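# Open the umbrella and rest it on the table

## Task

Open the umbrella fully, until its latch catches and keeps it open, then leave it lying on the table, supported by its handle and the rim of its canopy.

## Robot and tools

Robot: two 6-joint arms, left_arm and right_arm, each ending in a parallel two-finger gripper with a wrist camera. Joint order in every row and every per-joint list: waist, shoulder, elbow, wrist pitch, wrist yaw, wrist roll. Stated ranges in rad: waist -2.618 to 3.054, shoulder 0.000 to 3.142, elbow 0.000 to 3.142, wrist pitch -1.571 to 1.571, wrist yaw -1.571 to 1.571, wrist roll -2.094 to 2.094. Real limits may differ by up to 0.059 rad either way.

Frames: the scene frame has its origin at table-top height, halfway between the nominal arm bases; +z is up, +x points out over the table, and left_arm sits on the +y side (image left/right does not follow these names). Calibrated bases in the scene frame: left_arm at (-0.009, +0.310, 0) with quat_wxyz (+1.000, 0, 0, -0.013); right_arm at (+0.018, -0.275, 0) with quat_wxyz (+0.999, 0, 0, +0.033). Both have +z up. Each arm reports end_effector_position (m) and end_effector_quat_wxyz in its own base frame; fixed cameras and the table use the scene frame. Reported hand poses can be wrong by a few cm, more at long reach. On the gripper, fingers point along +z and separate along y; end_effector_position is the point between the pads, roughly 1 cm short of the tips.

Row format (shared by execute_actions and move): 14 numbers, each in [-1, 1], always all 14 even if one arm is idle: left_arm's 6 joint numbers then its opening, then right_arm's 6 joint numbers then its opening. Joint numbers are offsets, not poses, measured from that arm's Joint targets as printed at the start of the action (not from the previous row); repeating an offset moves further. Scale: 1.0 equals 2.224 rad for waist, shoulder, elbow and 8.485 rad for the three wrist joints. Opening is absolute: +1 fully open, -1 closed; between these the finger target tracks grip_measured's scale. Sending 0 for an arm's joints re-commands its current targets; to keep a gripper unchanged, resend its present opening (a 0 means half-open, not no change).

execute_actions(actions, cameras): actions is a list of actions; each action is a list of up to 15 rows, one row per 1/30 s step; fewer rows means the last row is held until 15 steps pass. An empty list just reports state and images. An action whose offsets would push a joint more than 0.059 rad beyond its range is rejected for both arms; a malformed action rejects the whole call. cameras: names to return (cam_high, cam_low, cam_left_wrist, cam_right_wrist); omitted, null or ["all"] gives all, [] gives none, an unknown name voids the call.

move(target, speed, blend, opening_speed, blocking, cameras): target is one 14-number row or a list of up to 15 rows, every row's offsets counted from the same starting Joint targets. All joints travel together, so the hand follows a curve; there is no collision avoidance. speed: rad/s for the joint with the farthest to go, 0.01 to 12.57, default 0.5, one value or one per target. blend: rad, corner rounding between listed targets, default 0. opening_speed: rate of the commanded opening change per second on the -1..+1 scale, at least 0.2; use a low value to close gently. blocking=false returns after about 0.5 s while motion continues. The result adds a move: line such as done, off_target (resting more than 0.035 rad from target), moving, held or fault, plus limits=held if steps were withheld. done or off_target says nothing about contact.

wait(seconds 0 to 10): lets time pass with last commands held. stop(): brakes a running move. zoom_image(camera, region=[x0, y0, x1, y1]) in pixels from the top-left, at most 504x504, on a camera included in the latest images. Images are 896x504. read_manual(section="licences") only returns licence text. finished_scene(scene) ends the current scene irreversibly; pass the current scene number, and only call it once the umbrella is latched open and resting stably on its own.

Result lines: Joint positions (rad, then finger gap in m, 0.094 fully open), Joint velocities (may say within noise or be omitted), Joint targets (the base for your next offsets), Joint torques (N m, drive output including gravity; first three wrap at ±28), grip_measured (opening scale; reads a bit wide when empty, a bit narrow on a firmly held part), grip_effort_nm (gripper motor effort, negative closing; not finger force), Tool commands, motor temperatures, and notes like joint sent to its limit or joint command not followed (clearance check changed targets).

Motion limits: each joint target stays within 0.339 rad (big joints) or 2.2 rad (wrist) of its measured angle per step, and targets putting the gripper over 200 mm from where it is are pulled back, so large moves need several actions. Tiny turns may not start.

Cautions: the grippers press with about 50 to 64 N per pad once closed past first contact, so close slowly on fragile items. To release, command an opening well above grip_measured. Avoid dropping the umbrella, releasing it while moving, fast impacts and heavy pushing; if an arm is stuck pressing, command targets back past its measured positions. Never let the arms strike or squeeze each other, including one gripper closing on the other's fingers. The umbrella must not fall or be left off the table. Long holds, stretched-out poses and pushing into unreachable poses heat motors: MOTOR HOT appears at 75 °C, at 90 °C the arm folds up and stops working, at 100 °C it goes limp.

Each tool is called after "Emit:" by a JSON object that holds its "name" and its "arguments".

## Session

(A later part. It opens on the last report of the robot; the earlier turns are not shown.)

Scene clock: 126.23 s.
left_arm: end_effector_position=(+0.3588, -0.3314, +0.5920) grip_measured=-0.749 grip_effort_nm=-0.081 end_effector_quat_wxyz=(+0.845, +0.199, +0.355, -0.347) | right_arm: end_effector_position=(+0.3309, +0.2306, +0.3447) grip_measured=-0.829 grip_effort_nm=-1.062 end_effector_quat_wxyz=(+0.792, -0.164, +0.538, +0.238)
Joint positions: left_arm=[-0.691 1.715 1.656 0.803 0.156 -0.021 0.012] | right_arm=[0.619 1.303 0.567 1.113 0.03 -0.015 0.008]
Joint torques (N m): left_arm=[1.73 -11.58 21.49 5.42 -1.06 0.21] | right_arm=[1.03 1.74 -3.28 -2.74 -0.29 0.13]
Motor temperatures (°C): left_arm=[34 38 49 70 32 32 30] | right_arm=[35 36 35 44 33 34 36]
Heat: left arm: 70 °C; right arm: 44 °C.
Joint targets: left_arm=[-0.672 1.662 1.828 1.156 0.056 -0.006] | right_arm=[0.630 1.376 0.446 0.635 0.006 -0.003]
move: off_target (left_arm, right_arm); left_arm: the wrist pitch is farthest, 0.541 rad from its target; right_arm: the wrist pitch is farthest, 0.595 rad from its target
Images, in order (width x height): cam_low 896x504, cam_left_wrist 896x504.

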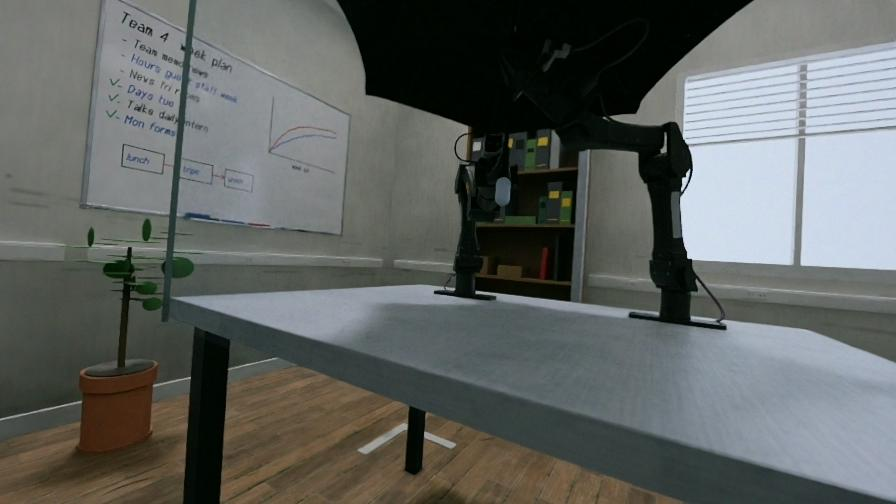

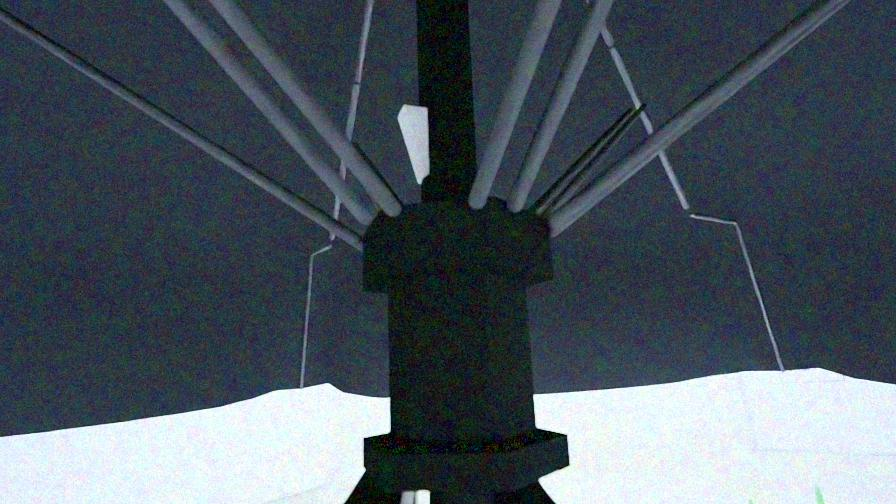

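Emit:
{"name": "move", "arguments": {"target": [-0.0225,0.08,0.09,0.045,0,0,-0.75,0,0,-0.04,-0.02,0,0,-1], "speed": 0.6}}

Scene clock: 132.33 s.
left_arm: end_effector_position=(+0.3442, -0.3597, +0.6046) grip_measured=-0.749 grip_effort_nm=-0.090 end_effector_quat_wxyz=(+0.866, +0.194, +0.247, -0.388) | right_arm: end_effector_position=(+0.3340, +0.1979, +0.3544) grip_measured=-0.827 grip_effort_nm=-1.057 end_effector_quat_wxyz=(+0.819, -0.119, +0.525, +0.196)
Joint positions: left_arm=[-0.736 1.905 1.807 1.059 0.206 -0.041 0.012] | right_arm=[0.586 1.271 0.531 1.177 0.117 -0.042 0.008]
Joint torques (N m): left_arm=[1.02 -12.64 21.6 5.32 -1.29 0.37] | right_arm=[2.96 1.99 -3.15 -2.88 -0.89 0.28]
Motor temperatures (°C): left_arm=[34 39 52 73 33 32 30] | right_arm=[35 36 35 46 33 34 36]
Heat: left arm: 73 °C; right arm: 46 °C.
Joint targets: left_arm=[-0.725 1.853 1.983 1.441 0.087 -0.013] | right_arm=[0.616 1.343 0.412 0.690 0.041 -0.015]
move: off_target (left_arm, right_arm); left_arm: the wrist pitch is farthest, 0.479 rad from its target; right_arm: the wrist pitch is farthest, 0.711 rad from its target

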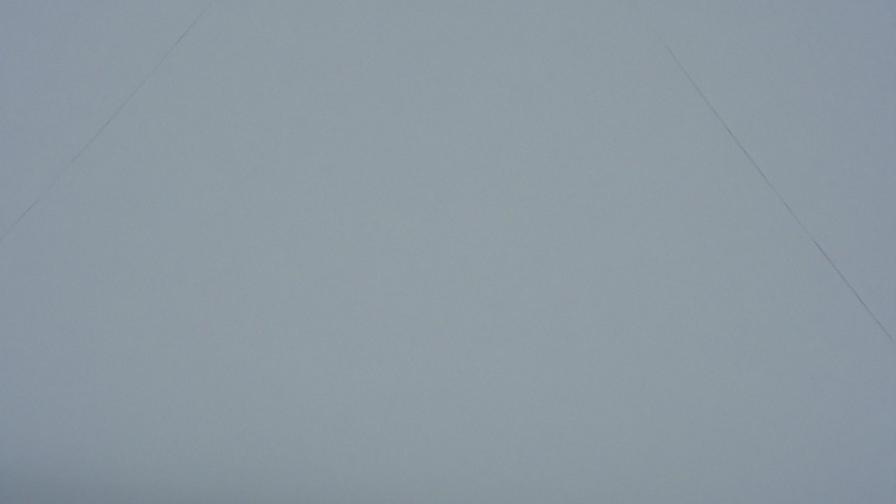

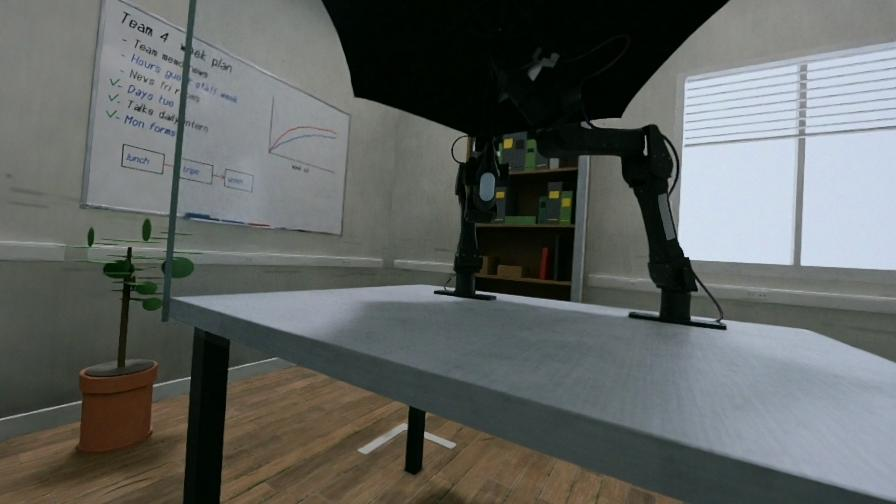

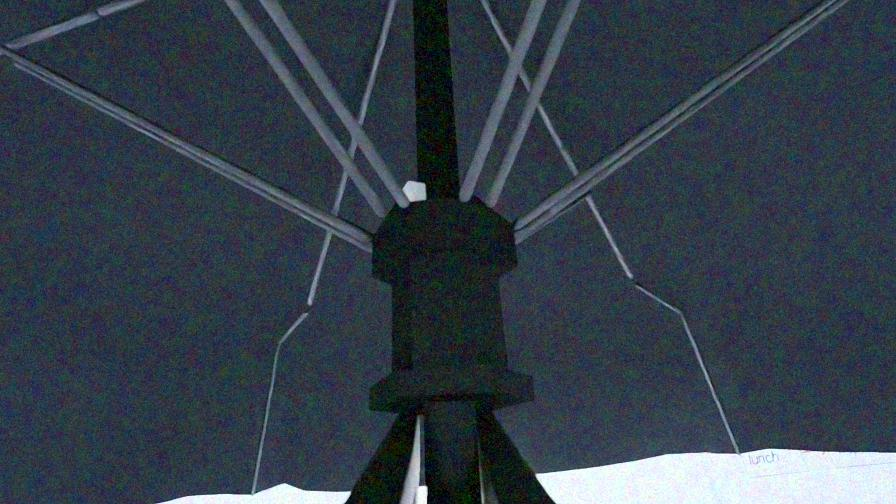

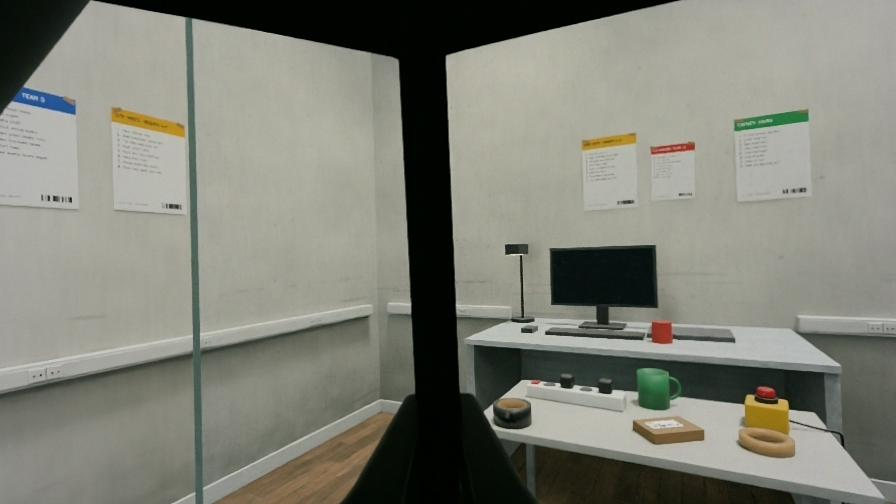

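Emit:
{"name": "move", "arguments": {"target": [0,0,0.07,0.025,0,0,-0.75,0.01,0,-0.04,-0.02,0,0,-1], "speed": 0.6, "cameras": ["cam_left_wrist"]}}

the call would take left_arm's wrist pitch more than 0.059 radians past the upper end of its range (1.571 radians), so nothing of the call was run. Give that joint a number nearer 0 in that row, or first move the joint away from that end.
Scene clock: 134.27 s.
left_arm: end_effector_position=(+0.3440, -0.3597, +0.6047) grip_measured=-0.749 grip_effort_nm=-0.090 end_effector_quat_wxyz=(+0.866, +0.194, +0.247, -0.388) | right_arm: end_effector_position=(+0.3339, +0.1979, +0.3545) grip_measured=-0.827 grip_effort_nm=-1.057 end_effector_quat_wxyz=(+0.820, -0.119, +0.525, +0.196)
Joint positions: left_arm=[-0.736 1.905 1.807 1.06 0.207 -0.042 0.012] | right_arm=[0.586 1.271 0.531 1.177 0.117 -0.042 0.008]
Joint torques (N m): left_arm=[1.03 -12.68 21.59 5.31 -1.29 0.37] | right_arm=[2.99 2 -3.14 -2.9 -0.89 0.29]
Motor temperatures (°C): left_arm=[34 39 52 75 33 32 30] | right_arm=[35 36 35 47 33 34 36]
Heat: left arm: 75 °C; right arm: 47 °C. Fold the left arm in close to its base, or ease its load, before you think long.
Joint targets: left_arm=[-0.725 1.853 1.983 1.441 0.087 -0.013] | right_arm=[0.616 1.343 0.412 0.690 0.041 -0.015]
Tool commands: left_gripper/opening=-0.75 right_gripper/opening=-1.0
MOTOR HOT: the wrist pitch of the left arm reports 75 °C; the controller's stop level is 90 °C. To cool a motor, set the load down, stop pushing, or move to a pose that needs little force.

Emit:
{"name": "move", "arguments": {"target": [0,0,0.07,0.016,0,0,-0.75,0.01,0,-0.04,-0.02,0,0,-1], "speed": 0.8, "cameras": ["cam_left_wrist"]}}

Scene clock: 136.20 s.
left_arm: end_effector_position=(+0.3273, -0.3648, +0.6202) grip_measured=-0.748 grip_effort_nm=-0.125 end_effector_quat_wxyz=(+0.865, +0.203, +0.201, -0.413) | right_arm: end_effector_position=(+0.3210, +0.1939, +0.3676) grip_measured=-0.827 grip_effort_nm=-1.067 end_effector_quat_wxyz=(+0.833, -0.112, +0.501, +0.205)
Joint positions: left_arm=[-0.748 1.953 1.898 1.101 0.26 -0.073 0.012] | right_arm=[0.598 1.239 0.511 1.224 0.121 -0.042 0.008]
Joint torques (N m): left_arm=[1.48 -14.45 21.09 4.63 -1.37 0.53] | right_arm=[2.76 2.19 -3.96 -2.89 -0.66 0.19]
Motor temperatures (°C): left_arm=[34 40 53 75 33 32 30] | right_arm=[35 36 35 47 33 34 36]
Heat: left arm: 75 °C; right arm: 47 °C. Fold the left arm in close to its base, or ease its load, before you think long.
Joint targets: left_arm=[-0.731 1.881 2.070 1.434 0.136 -0.030] | right_arm=[0.625 1.310 0.383 0.746 0.067 -0.024]
MOTOR HOT: still on. The wrist pitch of the left arm reports 75 °C.
move: off_target (left_arm, right_arm); left_arm: the wrist pitch is farthest, 0.476 rad from its target; right_arm: the wrist pitch is farthest, 0.704 rad from its target

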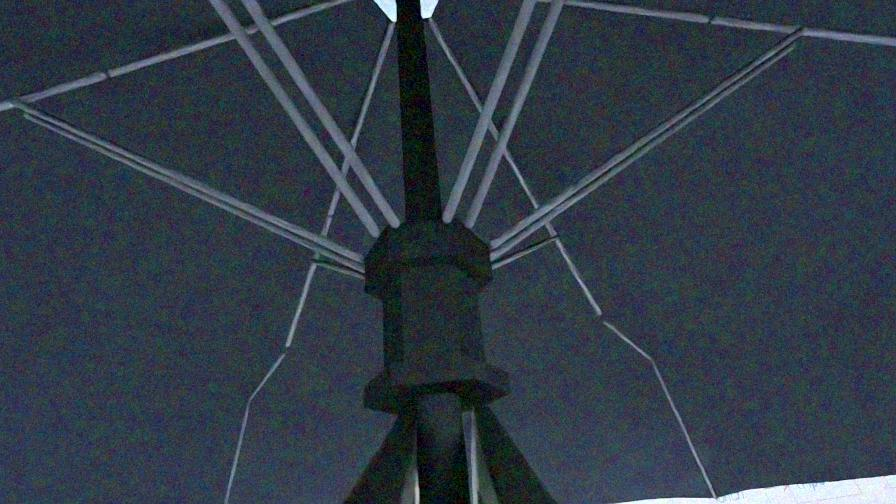

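Emit:
{"name": "move", "arguments": {"target": [0,0.03,0.08,0.016,0,0,-0.75,0.01,0,-0.04,-0.02,0,0,-1], "speed": 0.8, "cameras": ["cam_left_wrist","cam_low"]}}

Emit:
{"name": "zoom_image", "arguments": {"camera": "cam_left_wrist", "region": [340, 200, 540, 504]}}

Scene clock: 138.67 s.
left_arm: end_effector_position=(+0.3205, -0.3757, +0.6261) grip_measured=-0.746 grip_effort_nm=-0.232 end_effector_quat_wxyz=(+0.856, +0.210, +0.164, -0.442) | right_arm: end_effector_position=(+0.3169, +0.1832, +0.3726) grip_measured=-0.827 grip_effort_nm=-1.067 end_effector_quat_wxyz=(+0.841, -0.092, +0.494, +0.199)
Joint positions: left_arm=[-0.758 2.044 2.027 1.137 0.306 -0.125 0.012] | right_arm=[0.598 1.216 0.493 1.247 0.158 -0.041 0.008]
Joint torques (N m): left_arm=[1.81 -15.19 20.86 4.47 -1.46 0.89] | right_arm=[3.45 2.02 -5.04 -2.84 -0.76 0.13]
Motor temperatures (°C): left_arm=[34 40 54 75 33 32 30] | right_arm=[35 36 35 48 33 34 36]
Heat: left arm: 75 °C; right arm: 48 °C. Fold the left arm in close to its base, or ease its load, before you think long.
Joint targets: left_arm=[-0.737 1.969 2.199 1.470 0.174 -0.052] | right_arm=[0.633 1.281 0.354 0.778 0.094 -0.029]
MOTOR HOT: still on. The wrist pitch of the left arm reports 75 °C.
move: off_target (left_arm, right_arm); left_arm: the wrist pitch is farthest, 0.433 rad from its target; right_arm: the wrist pitch is farthest, 0.671 rad from its target
Images, in order (width x height): cam_low 896x504, cam_left_wrist 896x504.

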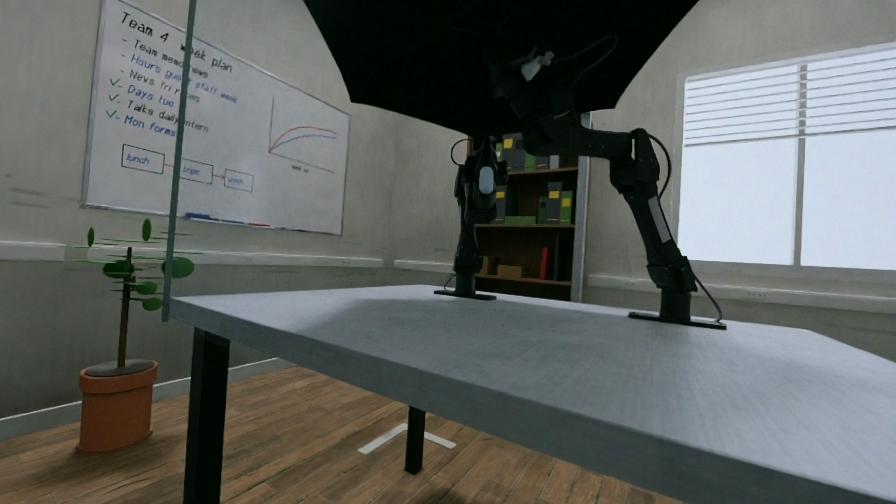

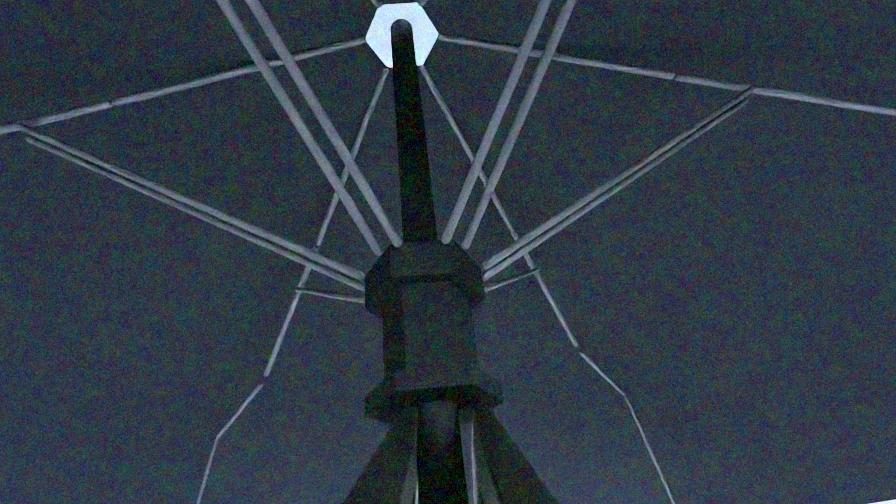

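Scaled by 1.658 from the camera's image (finer frame: 1280x720).

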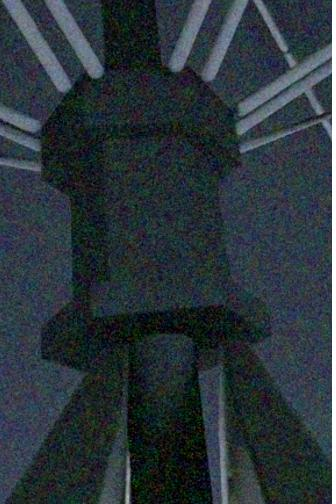

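Emit:
{"name": "move", "arguments": {"target": [0,0,0.03,0.01,0,0,-0.75,0,0,0,-0.05,0,0,-1], "speed": 0.8}}

Scene clock: 144.10 s.
left_arm: end_effector_position=(+0.3196, -0.3777, +0.6267) grip_measured=-0.746 grip_effort_nm=-0.242 end_effector_quat_wxyz=(+0.854, +0.212, +0.155, -0.448) | right_arm: end_effector_position=(+0.3188, +0.1812, +0.3729) grip_measured=-0.827 grip_effort_nm=-1.057 end_effector_quat_wxyz=(+0.833, -0.091, +0.510, +0.192)
Joint positions: left_arm=[-0.758 2.066 2.058 1.144 0.318 -0.138 0.012] | right_arm=[0.597 1.178 0.508 1.16 0.172 -0.041 0.008]
Joint torques (N m): left_arm=[1.47 -15.64 20.51 4.43 -1.34 0.84] | right_arm=[2.29 2.43 -1.47 -3.39 -0.64 0.1]
Motor temperatures (°C): left_arm=[34 42 56 75 34 32 30] | right_arm=[35 36 35 50 33 34 36]
Heat: left arm: 75 °C; right arm: 50 °C. Fold the left arm in close to its base, or ease its load, before you think long.
Joint targets: left_arm=[-0.741 1.987 2.226 1.478 0.201 -0.068] | right_arm=[0.621 1.246 0.406 0.628 0.121 -0.033]
MOTOR HOT: still on. The wrist pitch of the left arm reports 75 °C.
move: off_target (left_arm, right_arm); left_arm: the wrist pitch is farthest, 0.411 rad from its target; right_arm: the wrist pitch is farthest, 0.806 rad from its target

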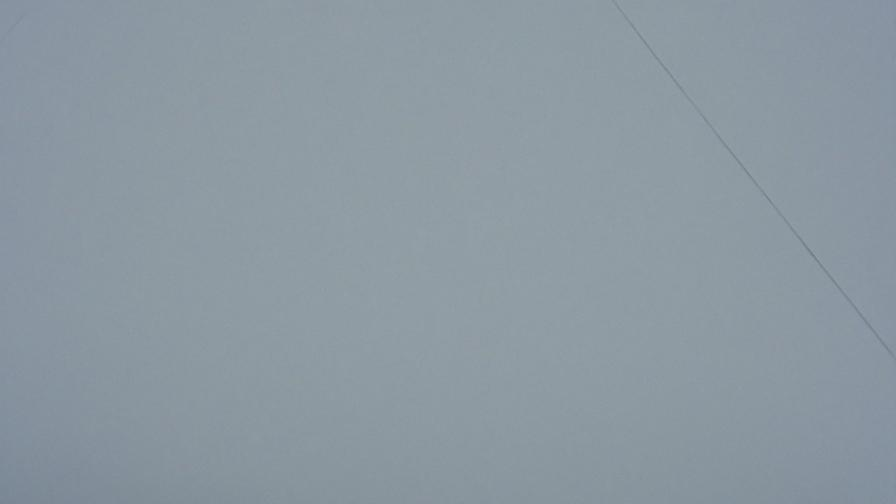

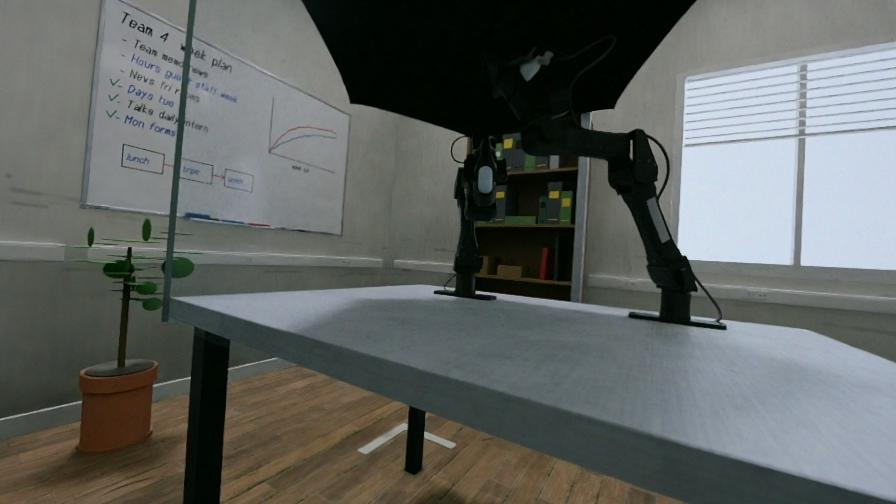

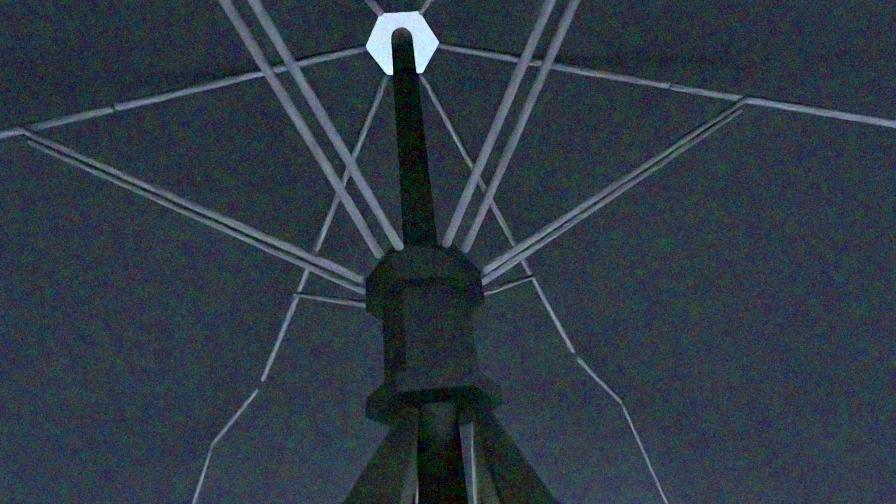

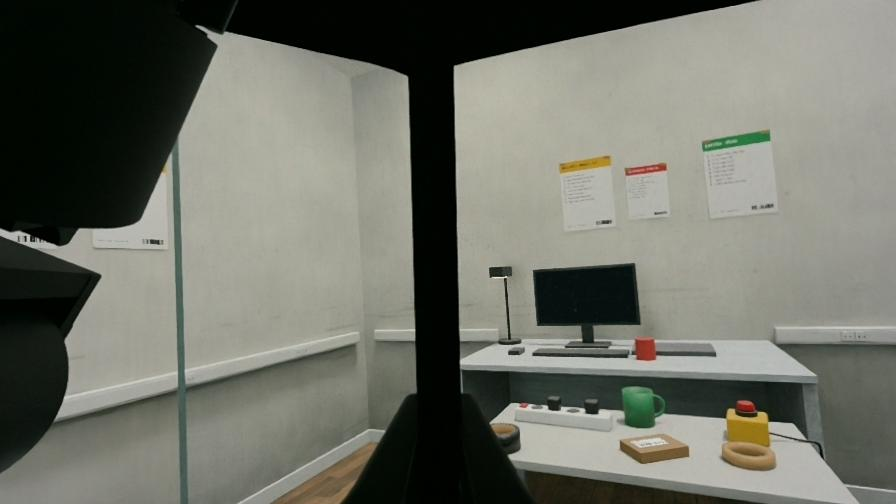

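Emit:
{"name": "move", "arguments": {"target": [0,0.02,-0.09,-0.03,-0.01,0.005,-0.75,0,0,0.03,0.05,0,0,-1], "speed": 0.5, "cameras": ["cam_left_wrist"]}}

Scene clock: 156.90 s.
left_arm: end_effector_position=(+0.3250, -0.3776, +0.6179) grip_measured=-0.747 grip_effort_nm=-0.149 end_effector_quat_wxyz=(+0.875, +0.197, +0.156, -0.414) | right_arm: end_effector_position=(+0.3198, +0.1809, +0.3793) grip_measured=-0.827 grip_effort_nm=-1.057 end_effector_quat_wxyz=(+0.843, -0.083, +0.495, +0.195)
Joint positions: left_arm=[-0.767 2.066 2.015 1.184 0.269 -0.057 0.012] | right_arm=[0.597 1.211 0.517 1.223 0.177 -0.041 0.008]
Joint torques (N m): left_arm=[2.29 -12.21 7.38 1.28 -1.64 0.39] | right_arm=[2.3 -0.44 3.34 0 -0.7 0.09]
Motor temperatures (°C): left_arm=[34 44 51 72 34 32 30] | right_arm=[35 35 35 54 33 34 36]
Heat: left arm: 72 °C; right arm: 54 °C. Fold the left arm in close to its base, or ease its load, before you think long.
Joint targets: left_arm=[-0.741 2.032 2.026 1.223 0.116 -0.025] | right_arm=[0.621 1.246 0.473 1.052 0.121 -0.033]
MOTOR HOT: still on. The wrist pitch of the left arm reports 72 °C.
move: off_target (left_arm, right_arm); left_arm: the wrist yaw is farthest, 0.152 rad from its target; right_arm: the wrist pitch is farthest, 0.171 rad from its target

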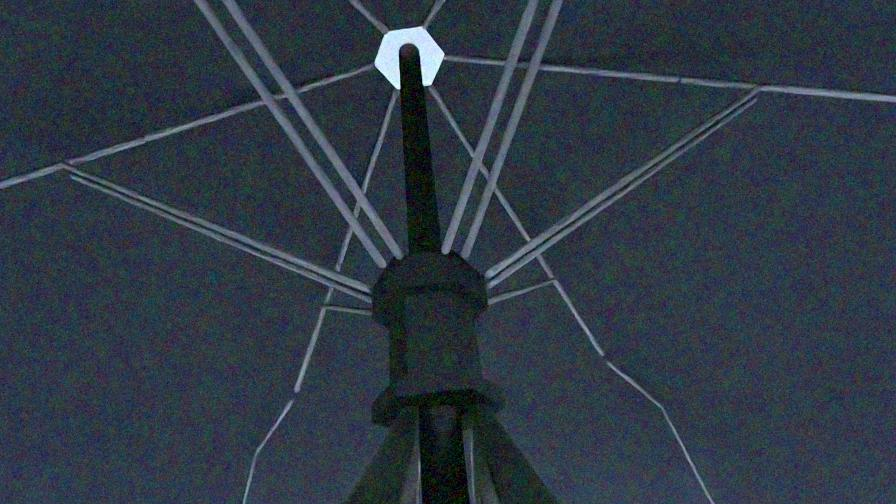

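Emit:
{"name": "move", "arguments": {"target": [0,0,-0.07,-0.005,0.01,0,-0.75,0,0,0,0.01,0,0,-1], "speed": 0.3, "cameras": ["cam_left_wrist","cam_low"]}}

Emit:
{"name": "zoom_image", "arguments": {"camera": "cam_left_wrist", "region": [320, 100, 570, 400]}}

Scene clock: 159.40 s.
left_arm: end_effector_position=(+0.3324, -0.3839, +0.5880) grip_measured=-0.749 grip_effort_nm=-0.061 end_effector_quat_wxyz=(+0.874, +0.205, +0.176, -0.405) | right_arm: end_effector_position=(+0.3247, +0.1854, +0.3629) grip_measured=-0.827 grip_effort_nm=-1.062 end_effector_quat_wxyz=(+0.830, -0.089, +0.514, +0.196)
Joint positions: left_arm=[-0.767 2.048 1.888 1.246 0.266 -0.034 0.012] | right_arm=[0.599 1.231 0.501 1.211 0.174 -0.029 0.008]
Joint torques (N m): left_arm=[2.28 -10.78 5.24 0.31 -0.78 0.14] | right_arm=[2.21 -2.09 4.67 0.93 -0.65 -0.03]
Motor temperatures (°C): left_arm=[34 44 50 69 34 32 30] | right_arm=[35 35 35 53 33 34 36]
Heat: left arm: 69 °C; right arm: 53 °C.
Joint targets: left_arm=[-0.741 2.032 1.870 1.181 0.201 -0.026] | right_arm=[0.620 1.247 0.473 1.137 0.121 -0.033]
MOTOR HOT: cleared for the motors of the left arm.
move: off_target (left_arm, right_arm); left_arm: the wrist pitch is farthest, 0.066 rad from its target; right_arm: the wrist pitch is farthest, 0.075 rad from its target
Images, in order (width x height): cam_low 896x504, cam_left_wrist 896x504.

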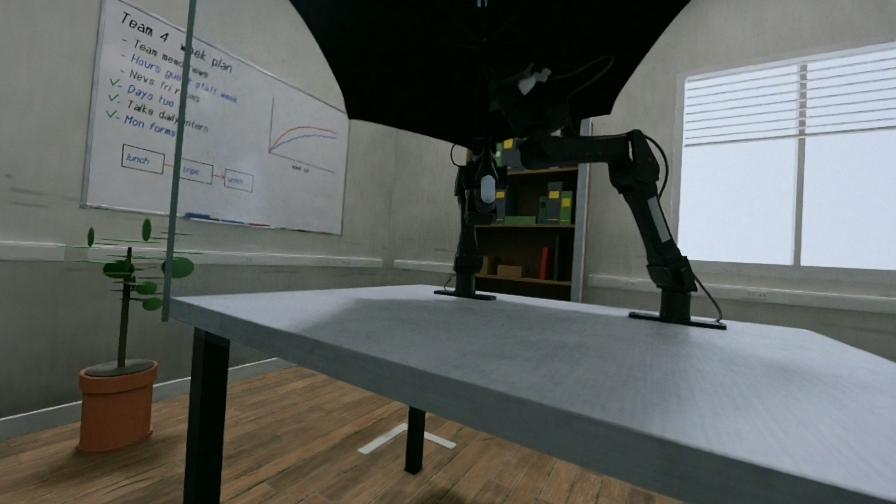

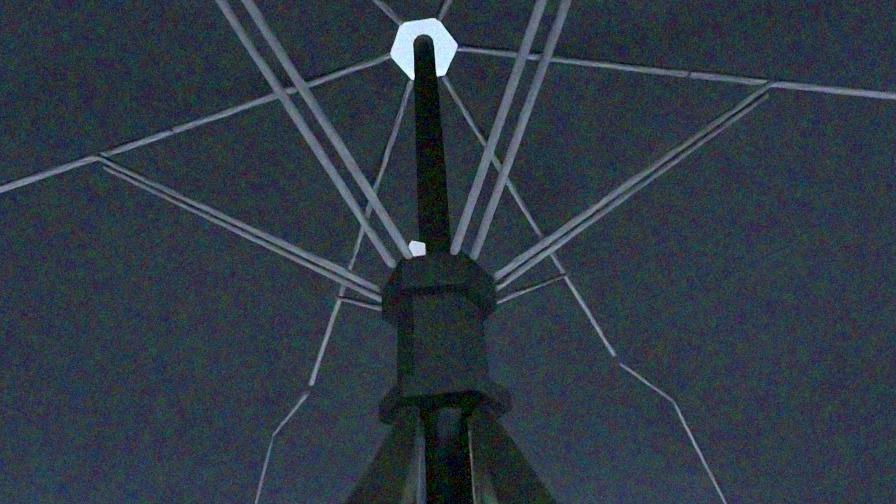

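Scaled by 1.680 from the camera's image (finer frame: 1280x720).

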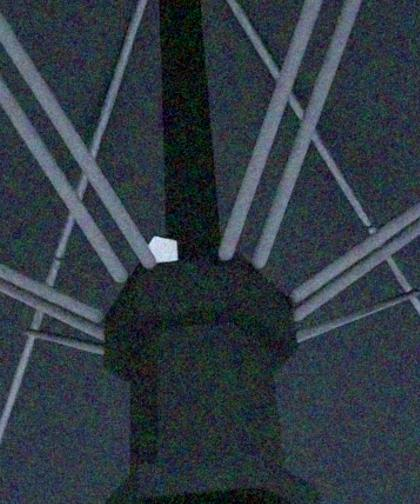

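Emit:
{"name": "move", "arguments": {"target": [-0.036,-0.0364,0.07,-0.0105,-0.0237,0.003,-0.75,0.016,0.061,0.0836,0.0456,-0.0143,0.004,-1], "speed": 0.2}}

Scene clock: 174.77 s.
left_arm: end_effector_position=(+0.3220, -0.3574, +0.6449) grip_measured=-0.749 grip_effort_nm=-0.061 end_effector_quat_wxyz=(+0.890, +0.112, +0.200, -0.393) | right_arm: end_effector_position=(+0.3077, +0.2127, +0.4213) grip_measured=-0.827 grip_effort_nm=-1.062 end_effector_quat_wxyz=(+0.868, -0.090, +0.399, +0.281)
Joint positions: left_arm=[-0.823 1.984 1.991 1.103 0.045 0.002 0.012] | right_arm=[0.639 1.373 0.629 1.474 0.078 0.022 0.008]
Joint torques (N m): left_arm=[0.16 -11.43 9.39 0.8 -0.49 0.02] | right_arm=[1.69 -3.32 9.4 1.78 -0.95 -0.19]
Motor temperatures (°C): left_arm=[34 41 45 59 34 32 30] | right_arm=[35 35 35 47 33 34 36]
Heat: left arm: 59 °C; right arm: 47 °C.
Joint targets: left_arm=[-0.821 1.951 2.026 1.092 0.000 0.000] | right_arm=[0.656 1.382 0.659 1.524 -0.001 0.001]
move: off_target (left_arm, right_arm); left_arm: the wrist yaw is farthest, 0.046 rad from its target; right_arm: the wrist yaw is farthest, 0.078 rad from its target

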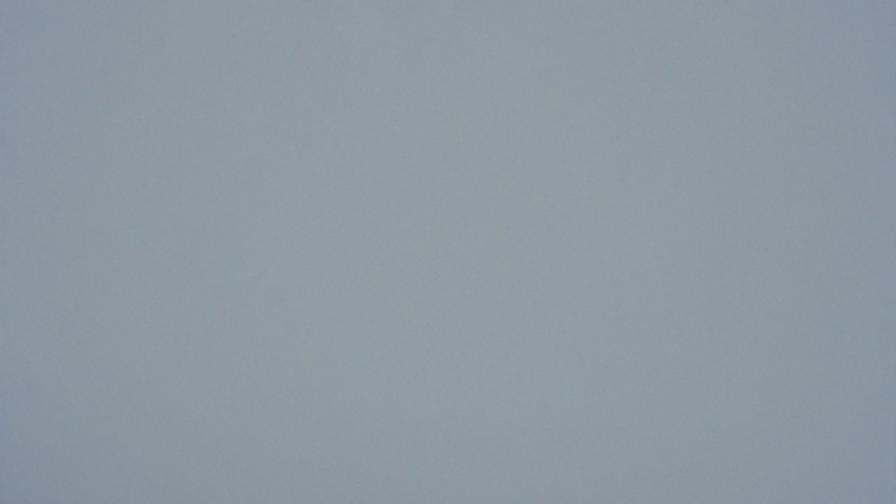

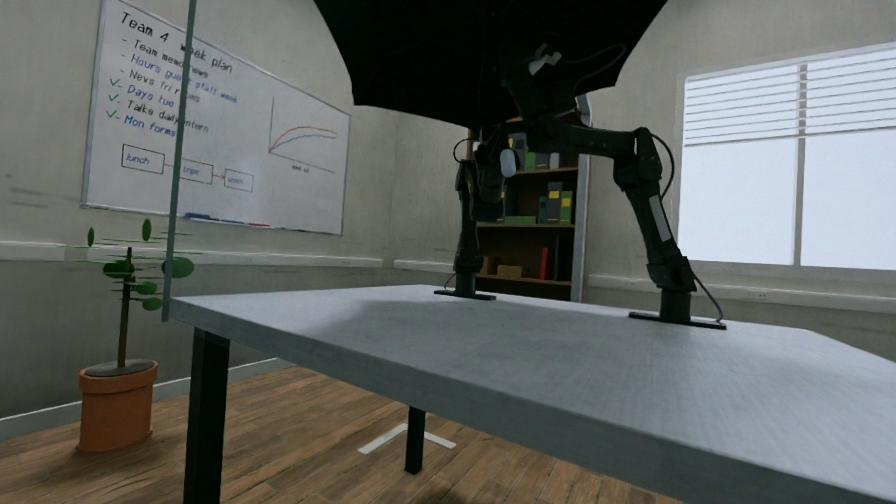

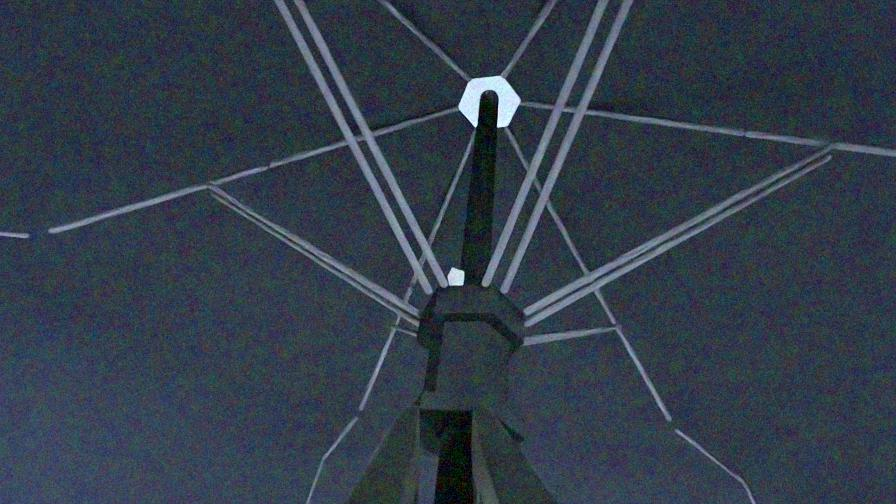

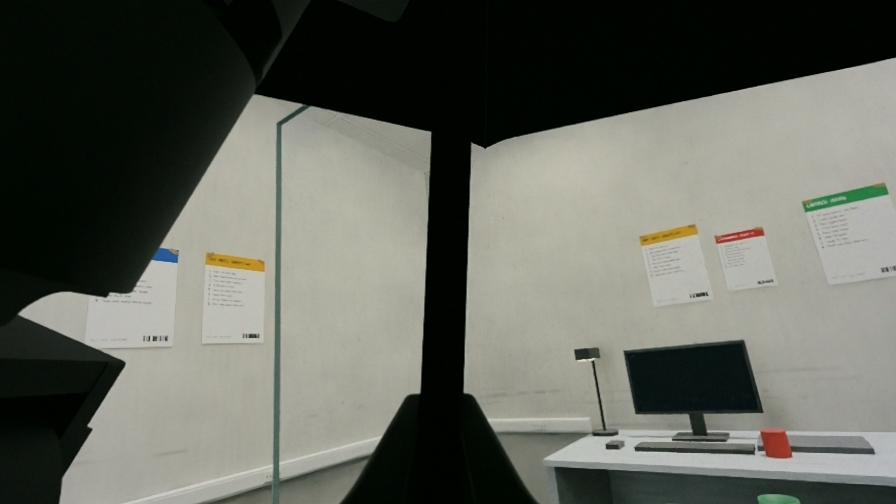

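Emit:
{"name": "move", "arguments": {"target": [0,-0.04,0.11,0.03,0,0,-0.75,0,0,0,-0.095,0,0,-1], "speed": 0.6, "cameras": ["cam_left_wrist","cam_right_wrist"]}}

Scene clock: 178.53 s.
left_arm: end_effector_position=(+0.2653, -0.2669, +0.7239) grip_measured=-0.747 grip_effort_nm=-0.178 end_effector_quat_wxyz=(+0.910, -0.001, +0.073, -0.408) | right_arm: end_effector_position=(+0.3214, +0.2586, +0.3963) grip_measured=-0.827 grip_effort_nm=-1.067 end_effector_quat_wxyz=(+0.803, -0.178, +0.489, +0.291)
Joint positions: left_arm=[-0.819 1.949 2.177 1.209 -0.059 -0.029 0.012] | right_arm=[0.662 1.329 0.714 1.09 -0.031 0.014 0.008]
Joint torques (N m): left_arm=[-0.17 -14.54 13.23 1.67 0.6 0.39] | right_arm=[-0.58 -0.18 2.73 -1.82 0.34 -0.12]
Motor temperatures (°C): left_arm=[34 42 45 58 34 32 30] | right_arm=[35 35 35 47 33 34 36]
Heat: left arm: 58 °C; right arm: 47 °C.
Joint targets: left_arm=[-0.821 1.862 2.271 1.346 0.000 0.000] | right_arm=[0.656 1.382 0.659 0.718 -0.001 0.001]
move: off_target (left_arm, right_arm); left_arm: the wrist pitch is farthest, 0.137 rad from its target; right_arm: the wrist pitch is farthest, 0.372 rad from its target

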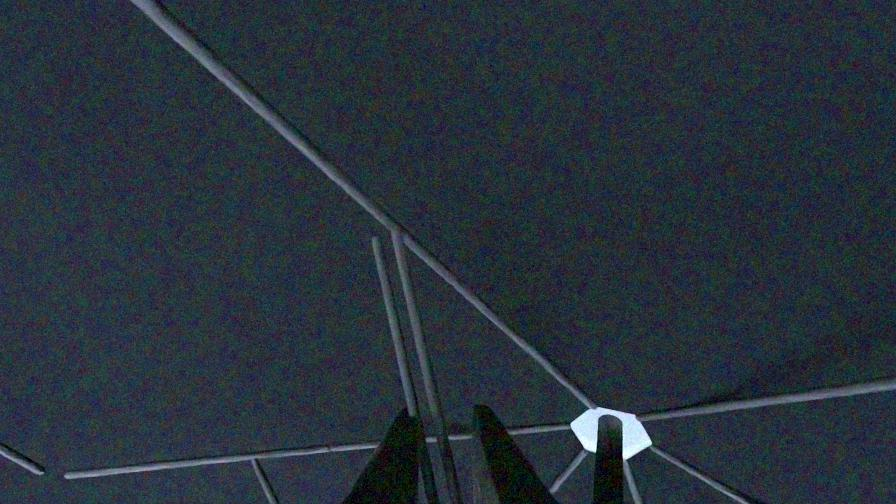

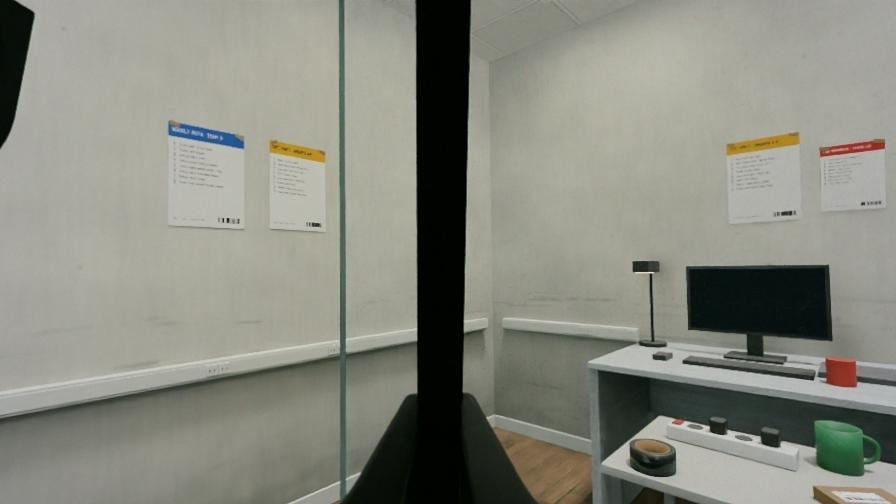

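Emit:
{"name": "wait", "arguments": {"seconds": 0.1}}

Scene clock: 179.43 s.
left_arm: end_effector_position=(+0.2652, -0.2666, +0.7239) grip_measured=-0.747 grip_effort_nm=-0.173 end_effector_quat_wxyz=(+0.910, -0.002, +0.073, -0.409) | right_arm: end_effector_position=(+0.3215, +0.2588, +0.3962) grip_measured=-0.827 grip_effort_nm=-1.062 end_effector_quat_wxyz=(+0.802, -0.178, +0.490, +0.290)
Joint positions: left_arm=[-0.819 1.949 2.177 1.21 -0.059 -0.029 0.012] | right_arm=[0.662 1.329 0.714 1.089 -0.031 0.014 0.008]
Joint torques (N m): left_arm=[-0.16 -14.57 13.24 1.66 0.61 0.38] | right_arm=[-0.59 -0.21 2.77 -1.82 0.35 -0.11]
Motor temperatures (°C): left_arm=[34 42 45 57 34 32 30] | right_arm=[35 35 35 47 33 34 36]
Heat: left arm: 57 °C; right arm: 47 °C.
Joint targets: left_arm=[-0.821 1.862 2.271 1.346 0.000 0.000] | right_arm=[0.656 1.382 0.659 0.718 -0.001 0.001]
Tool commands: left_gripper/opening=-0.75 right_gripper/opening=-1.0
wait: 0.10 s; at rest from the start

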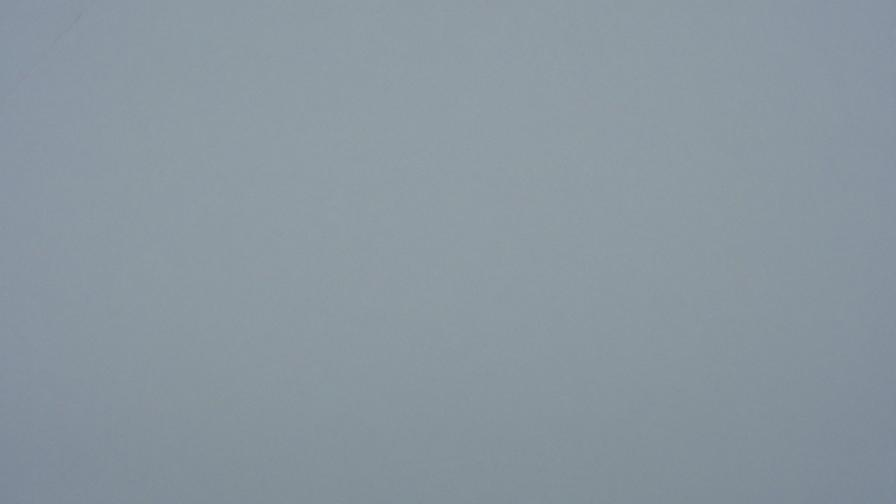

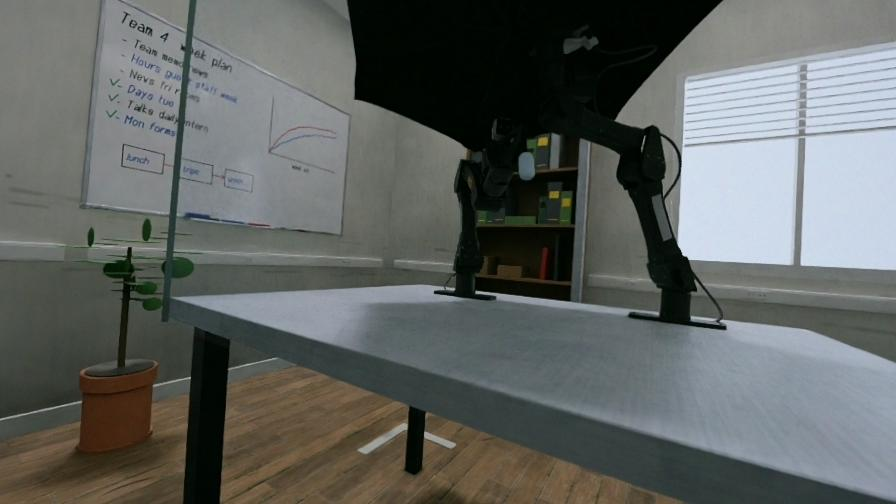

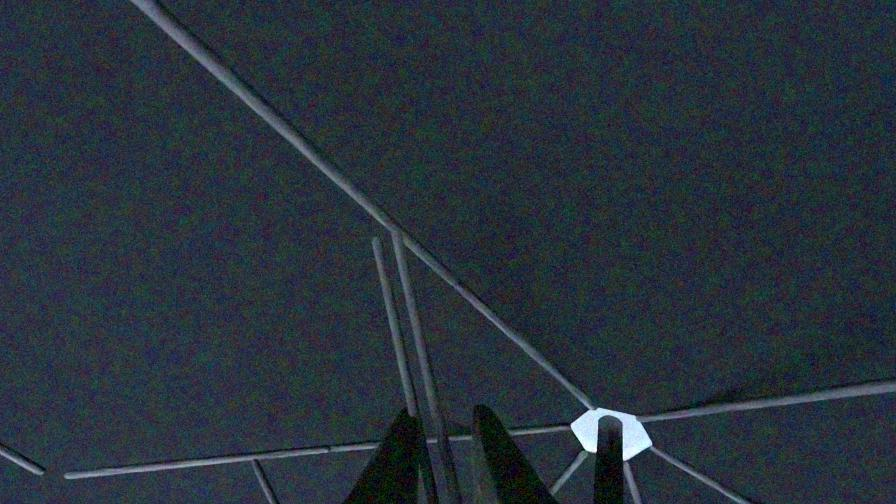

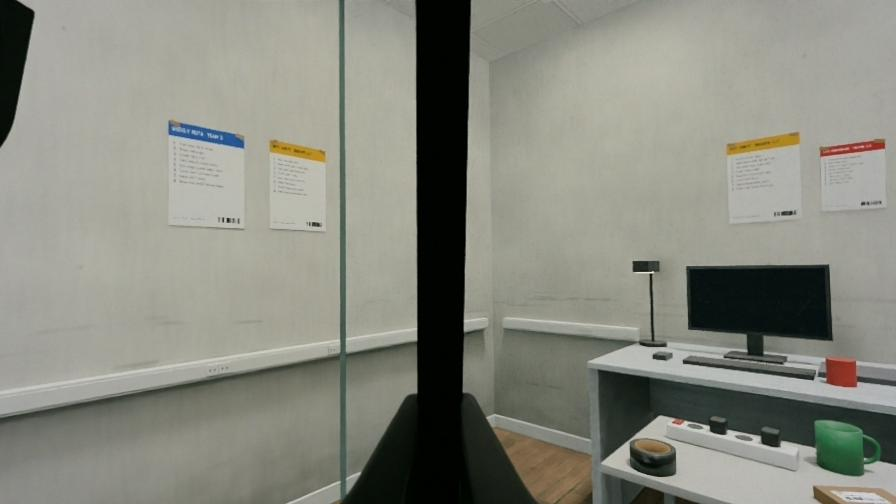

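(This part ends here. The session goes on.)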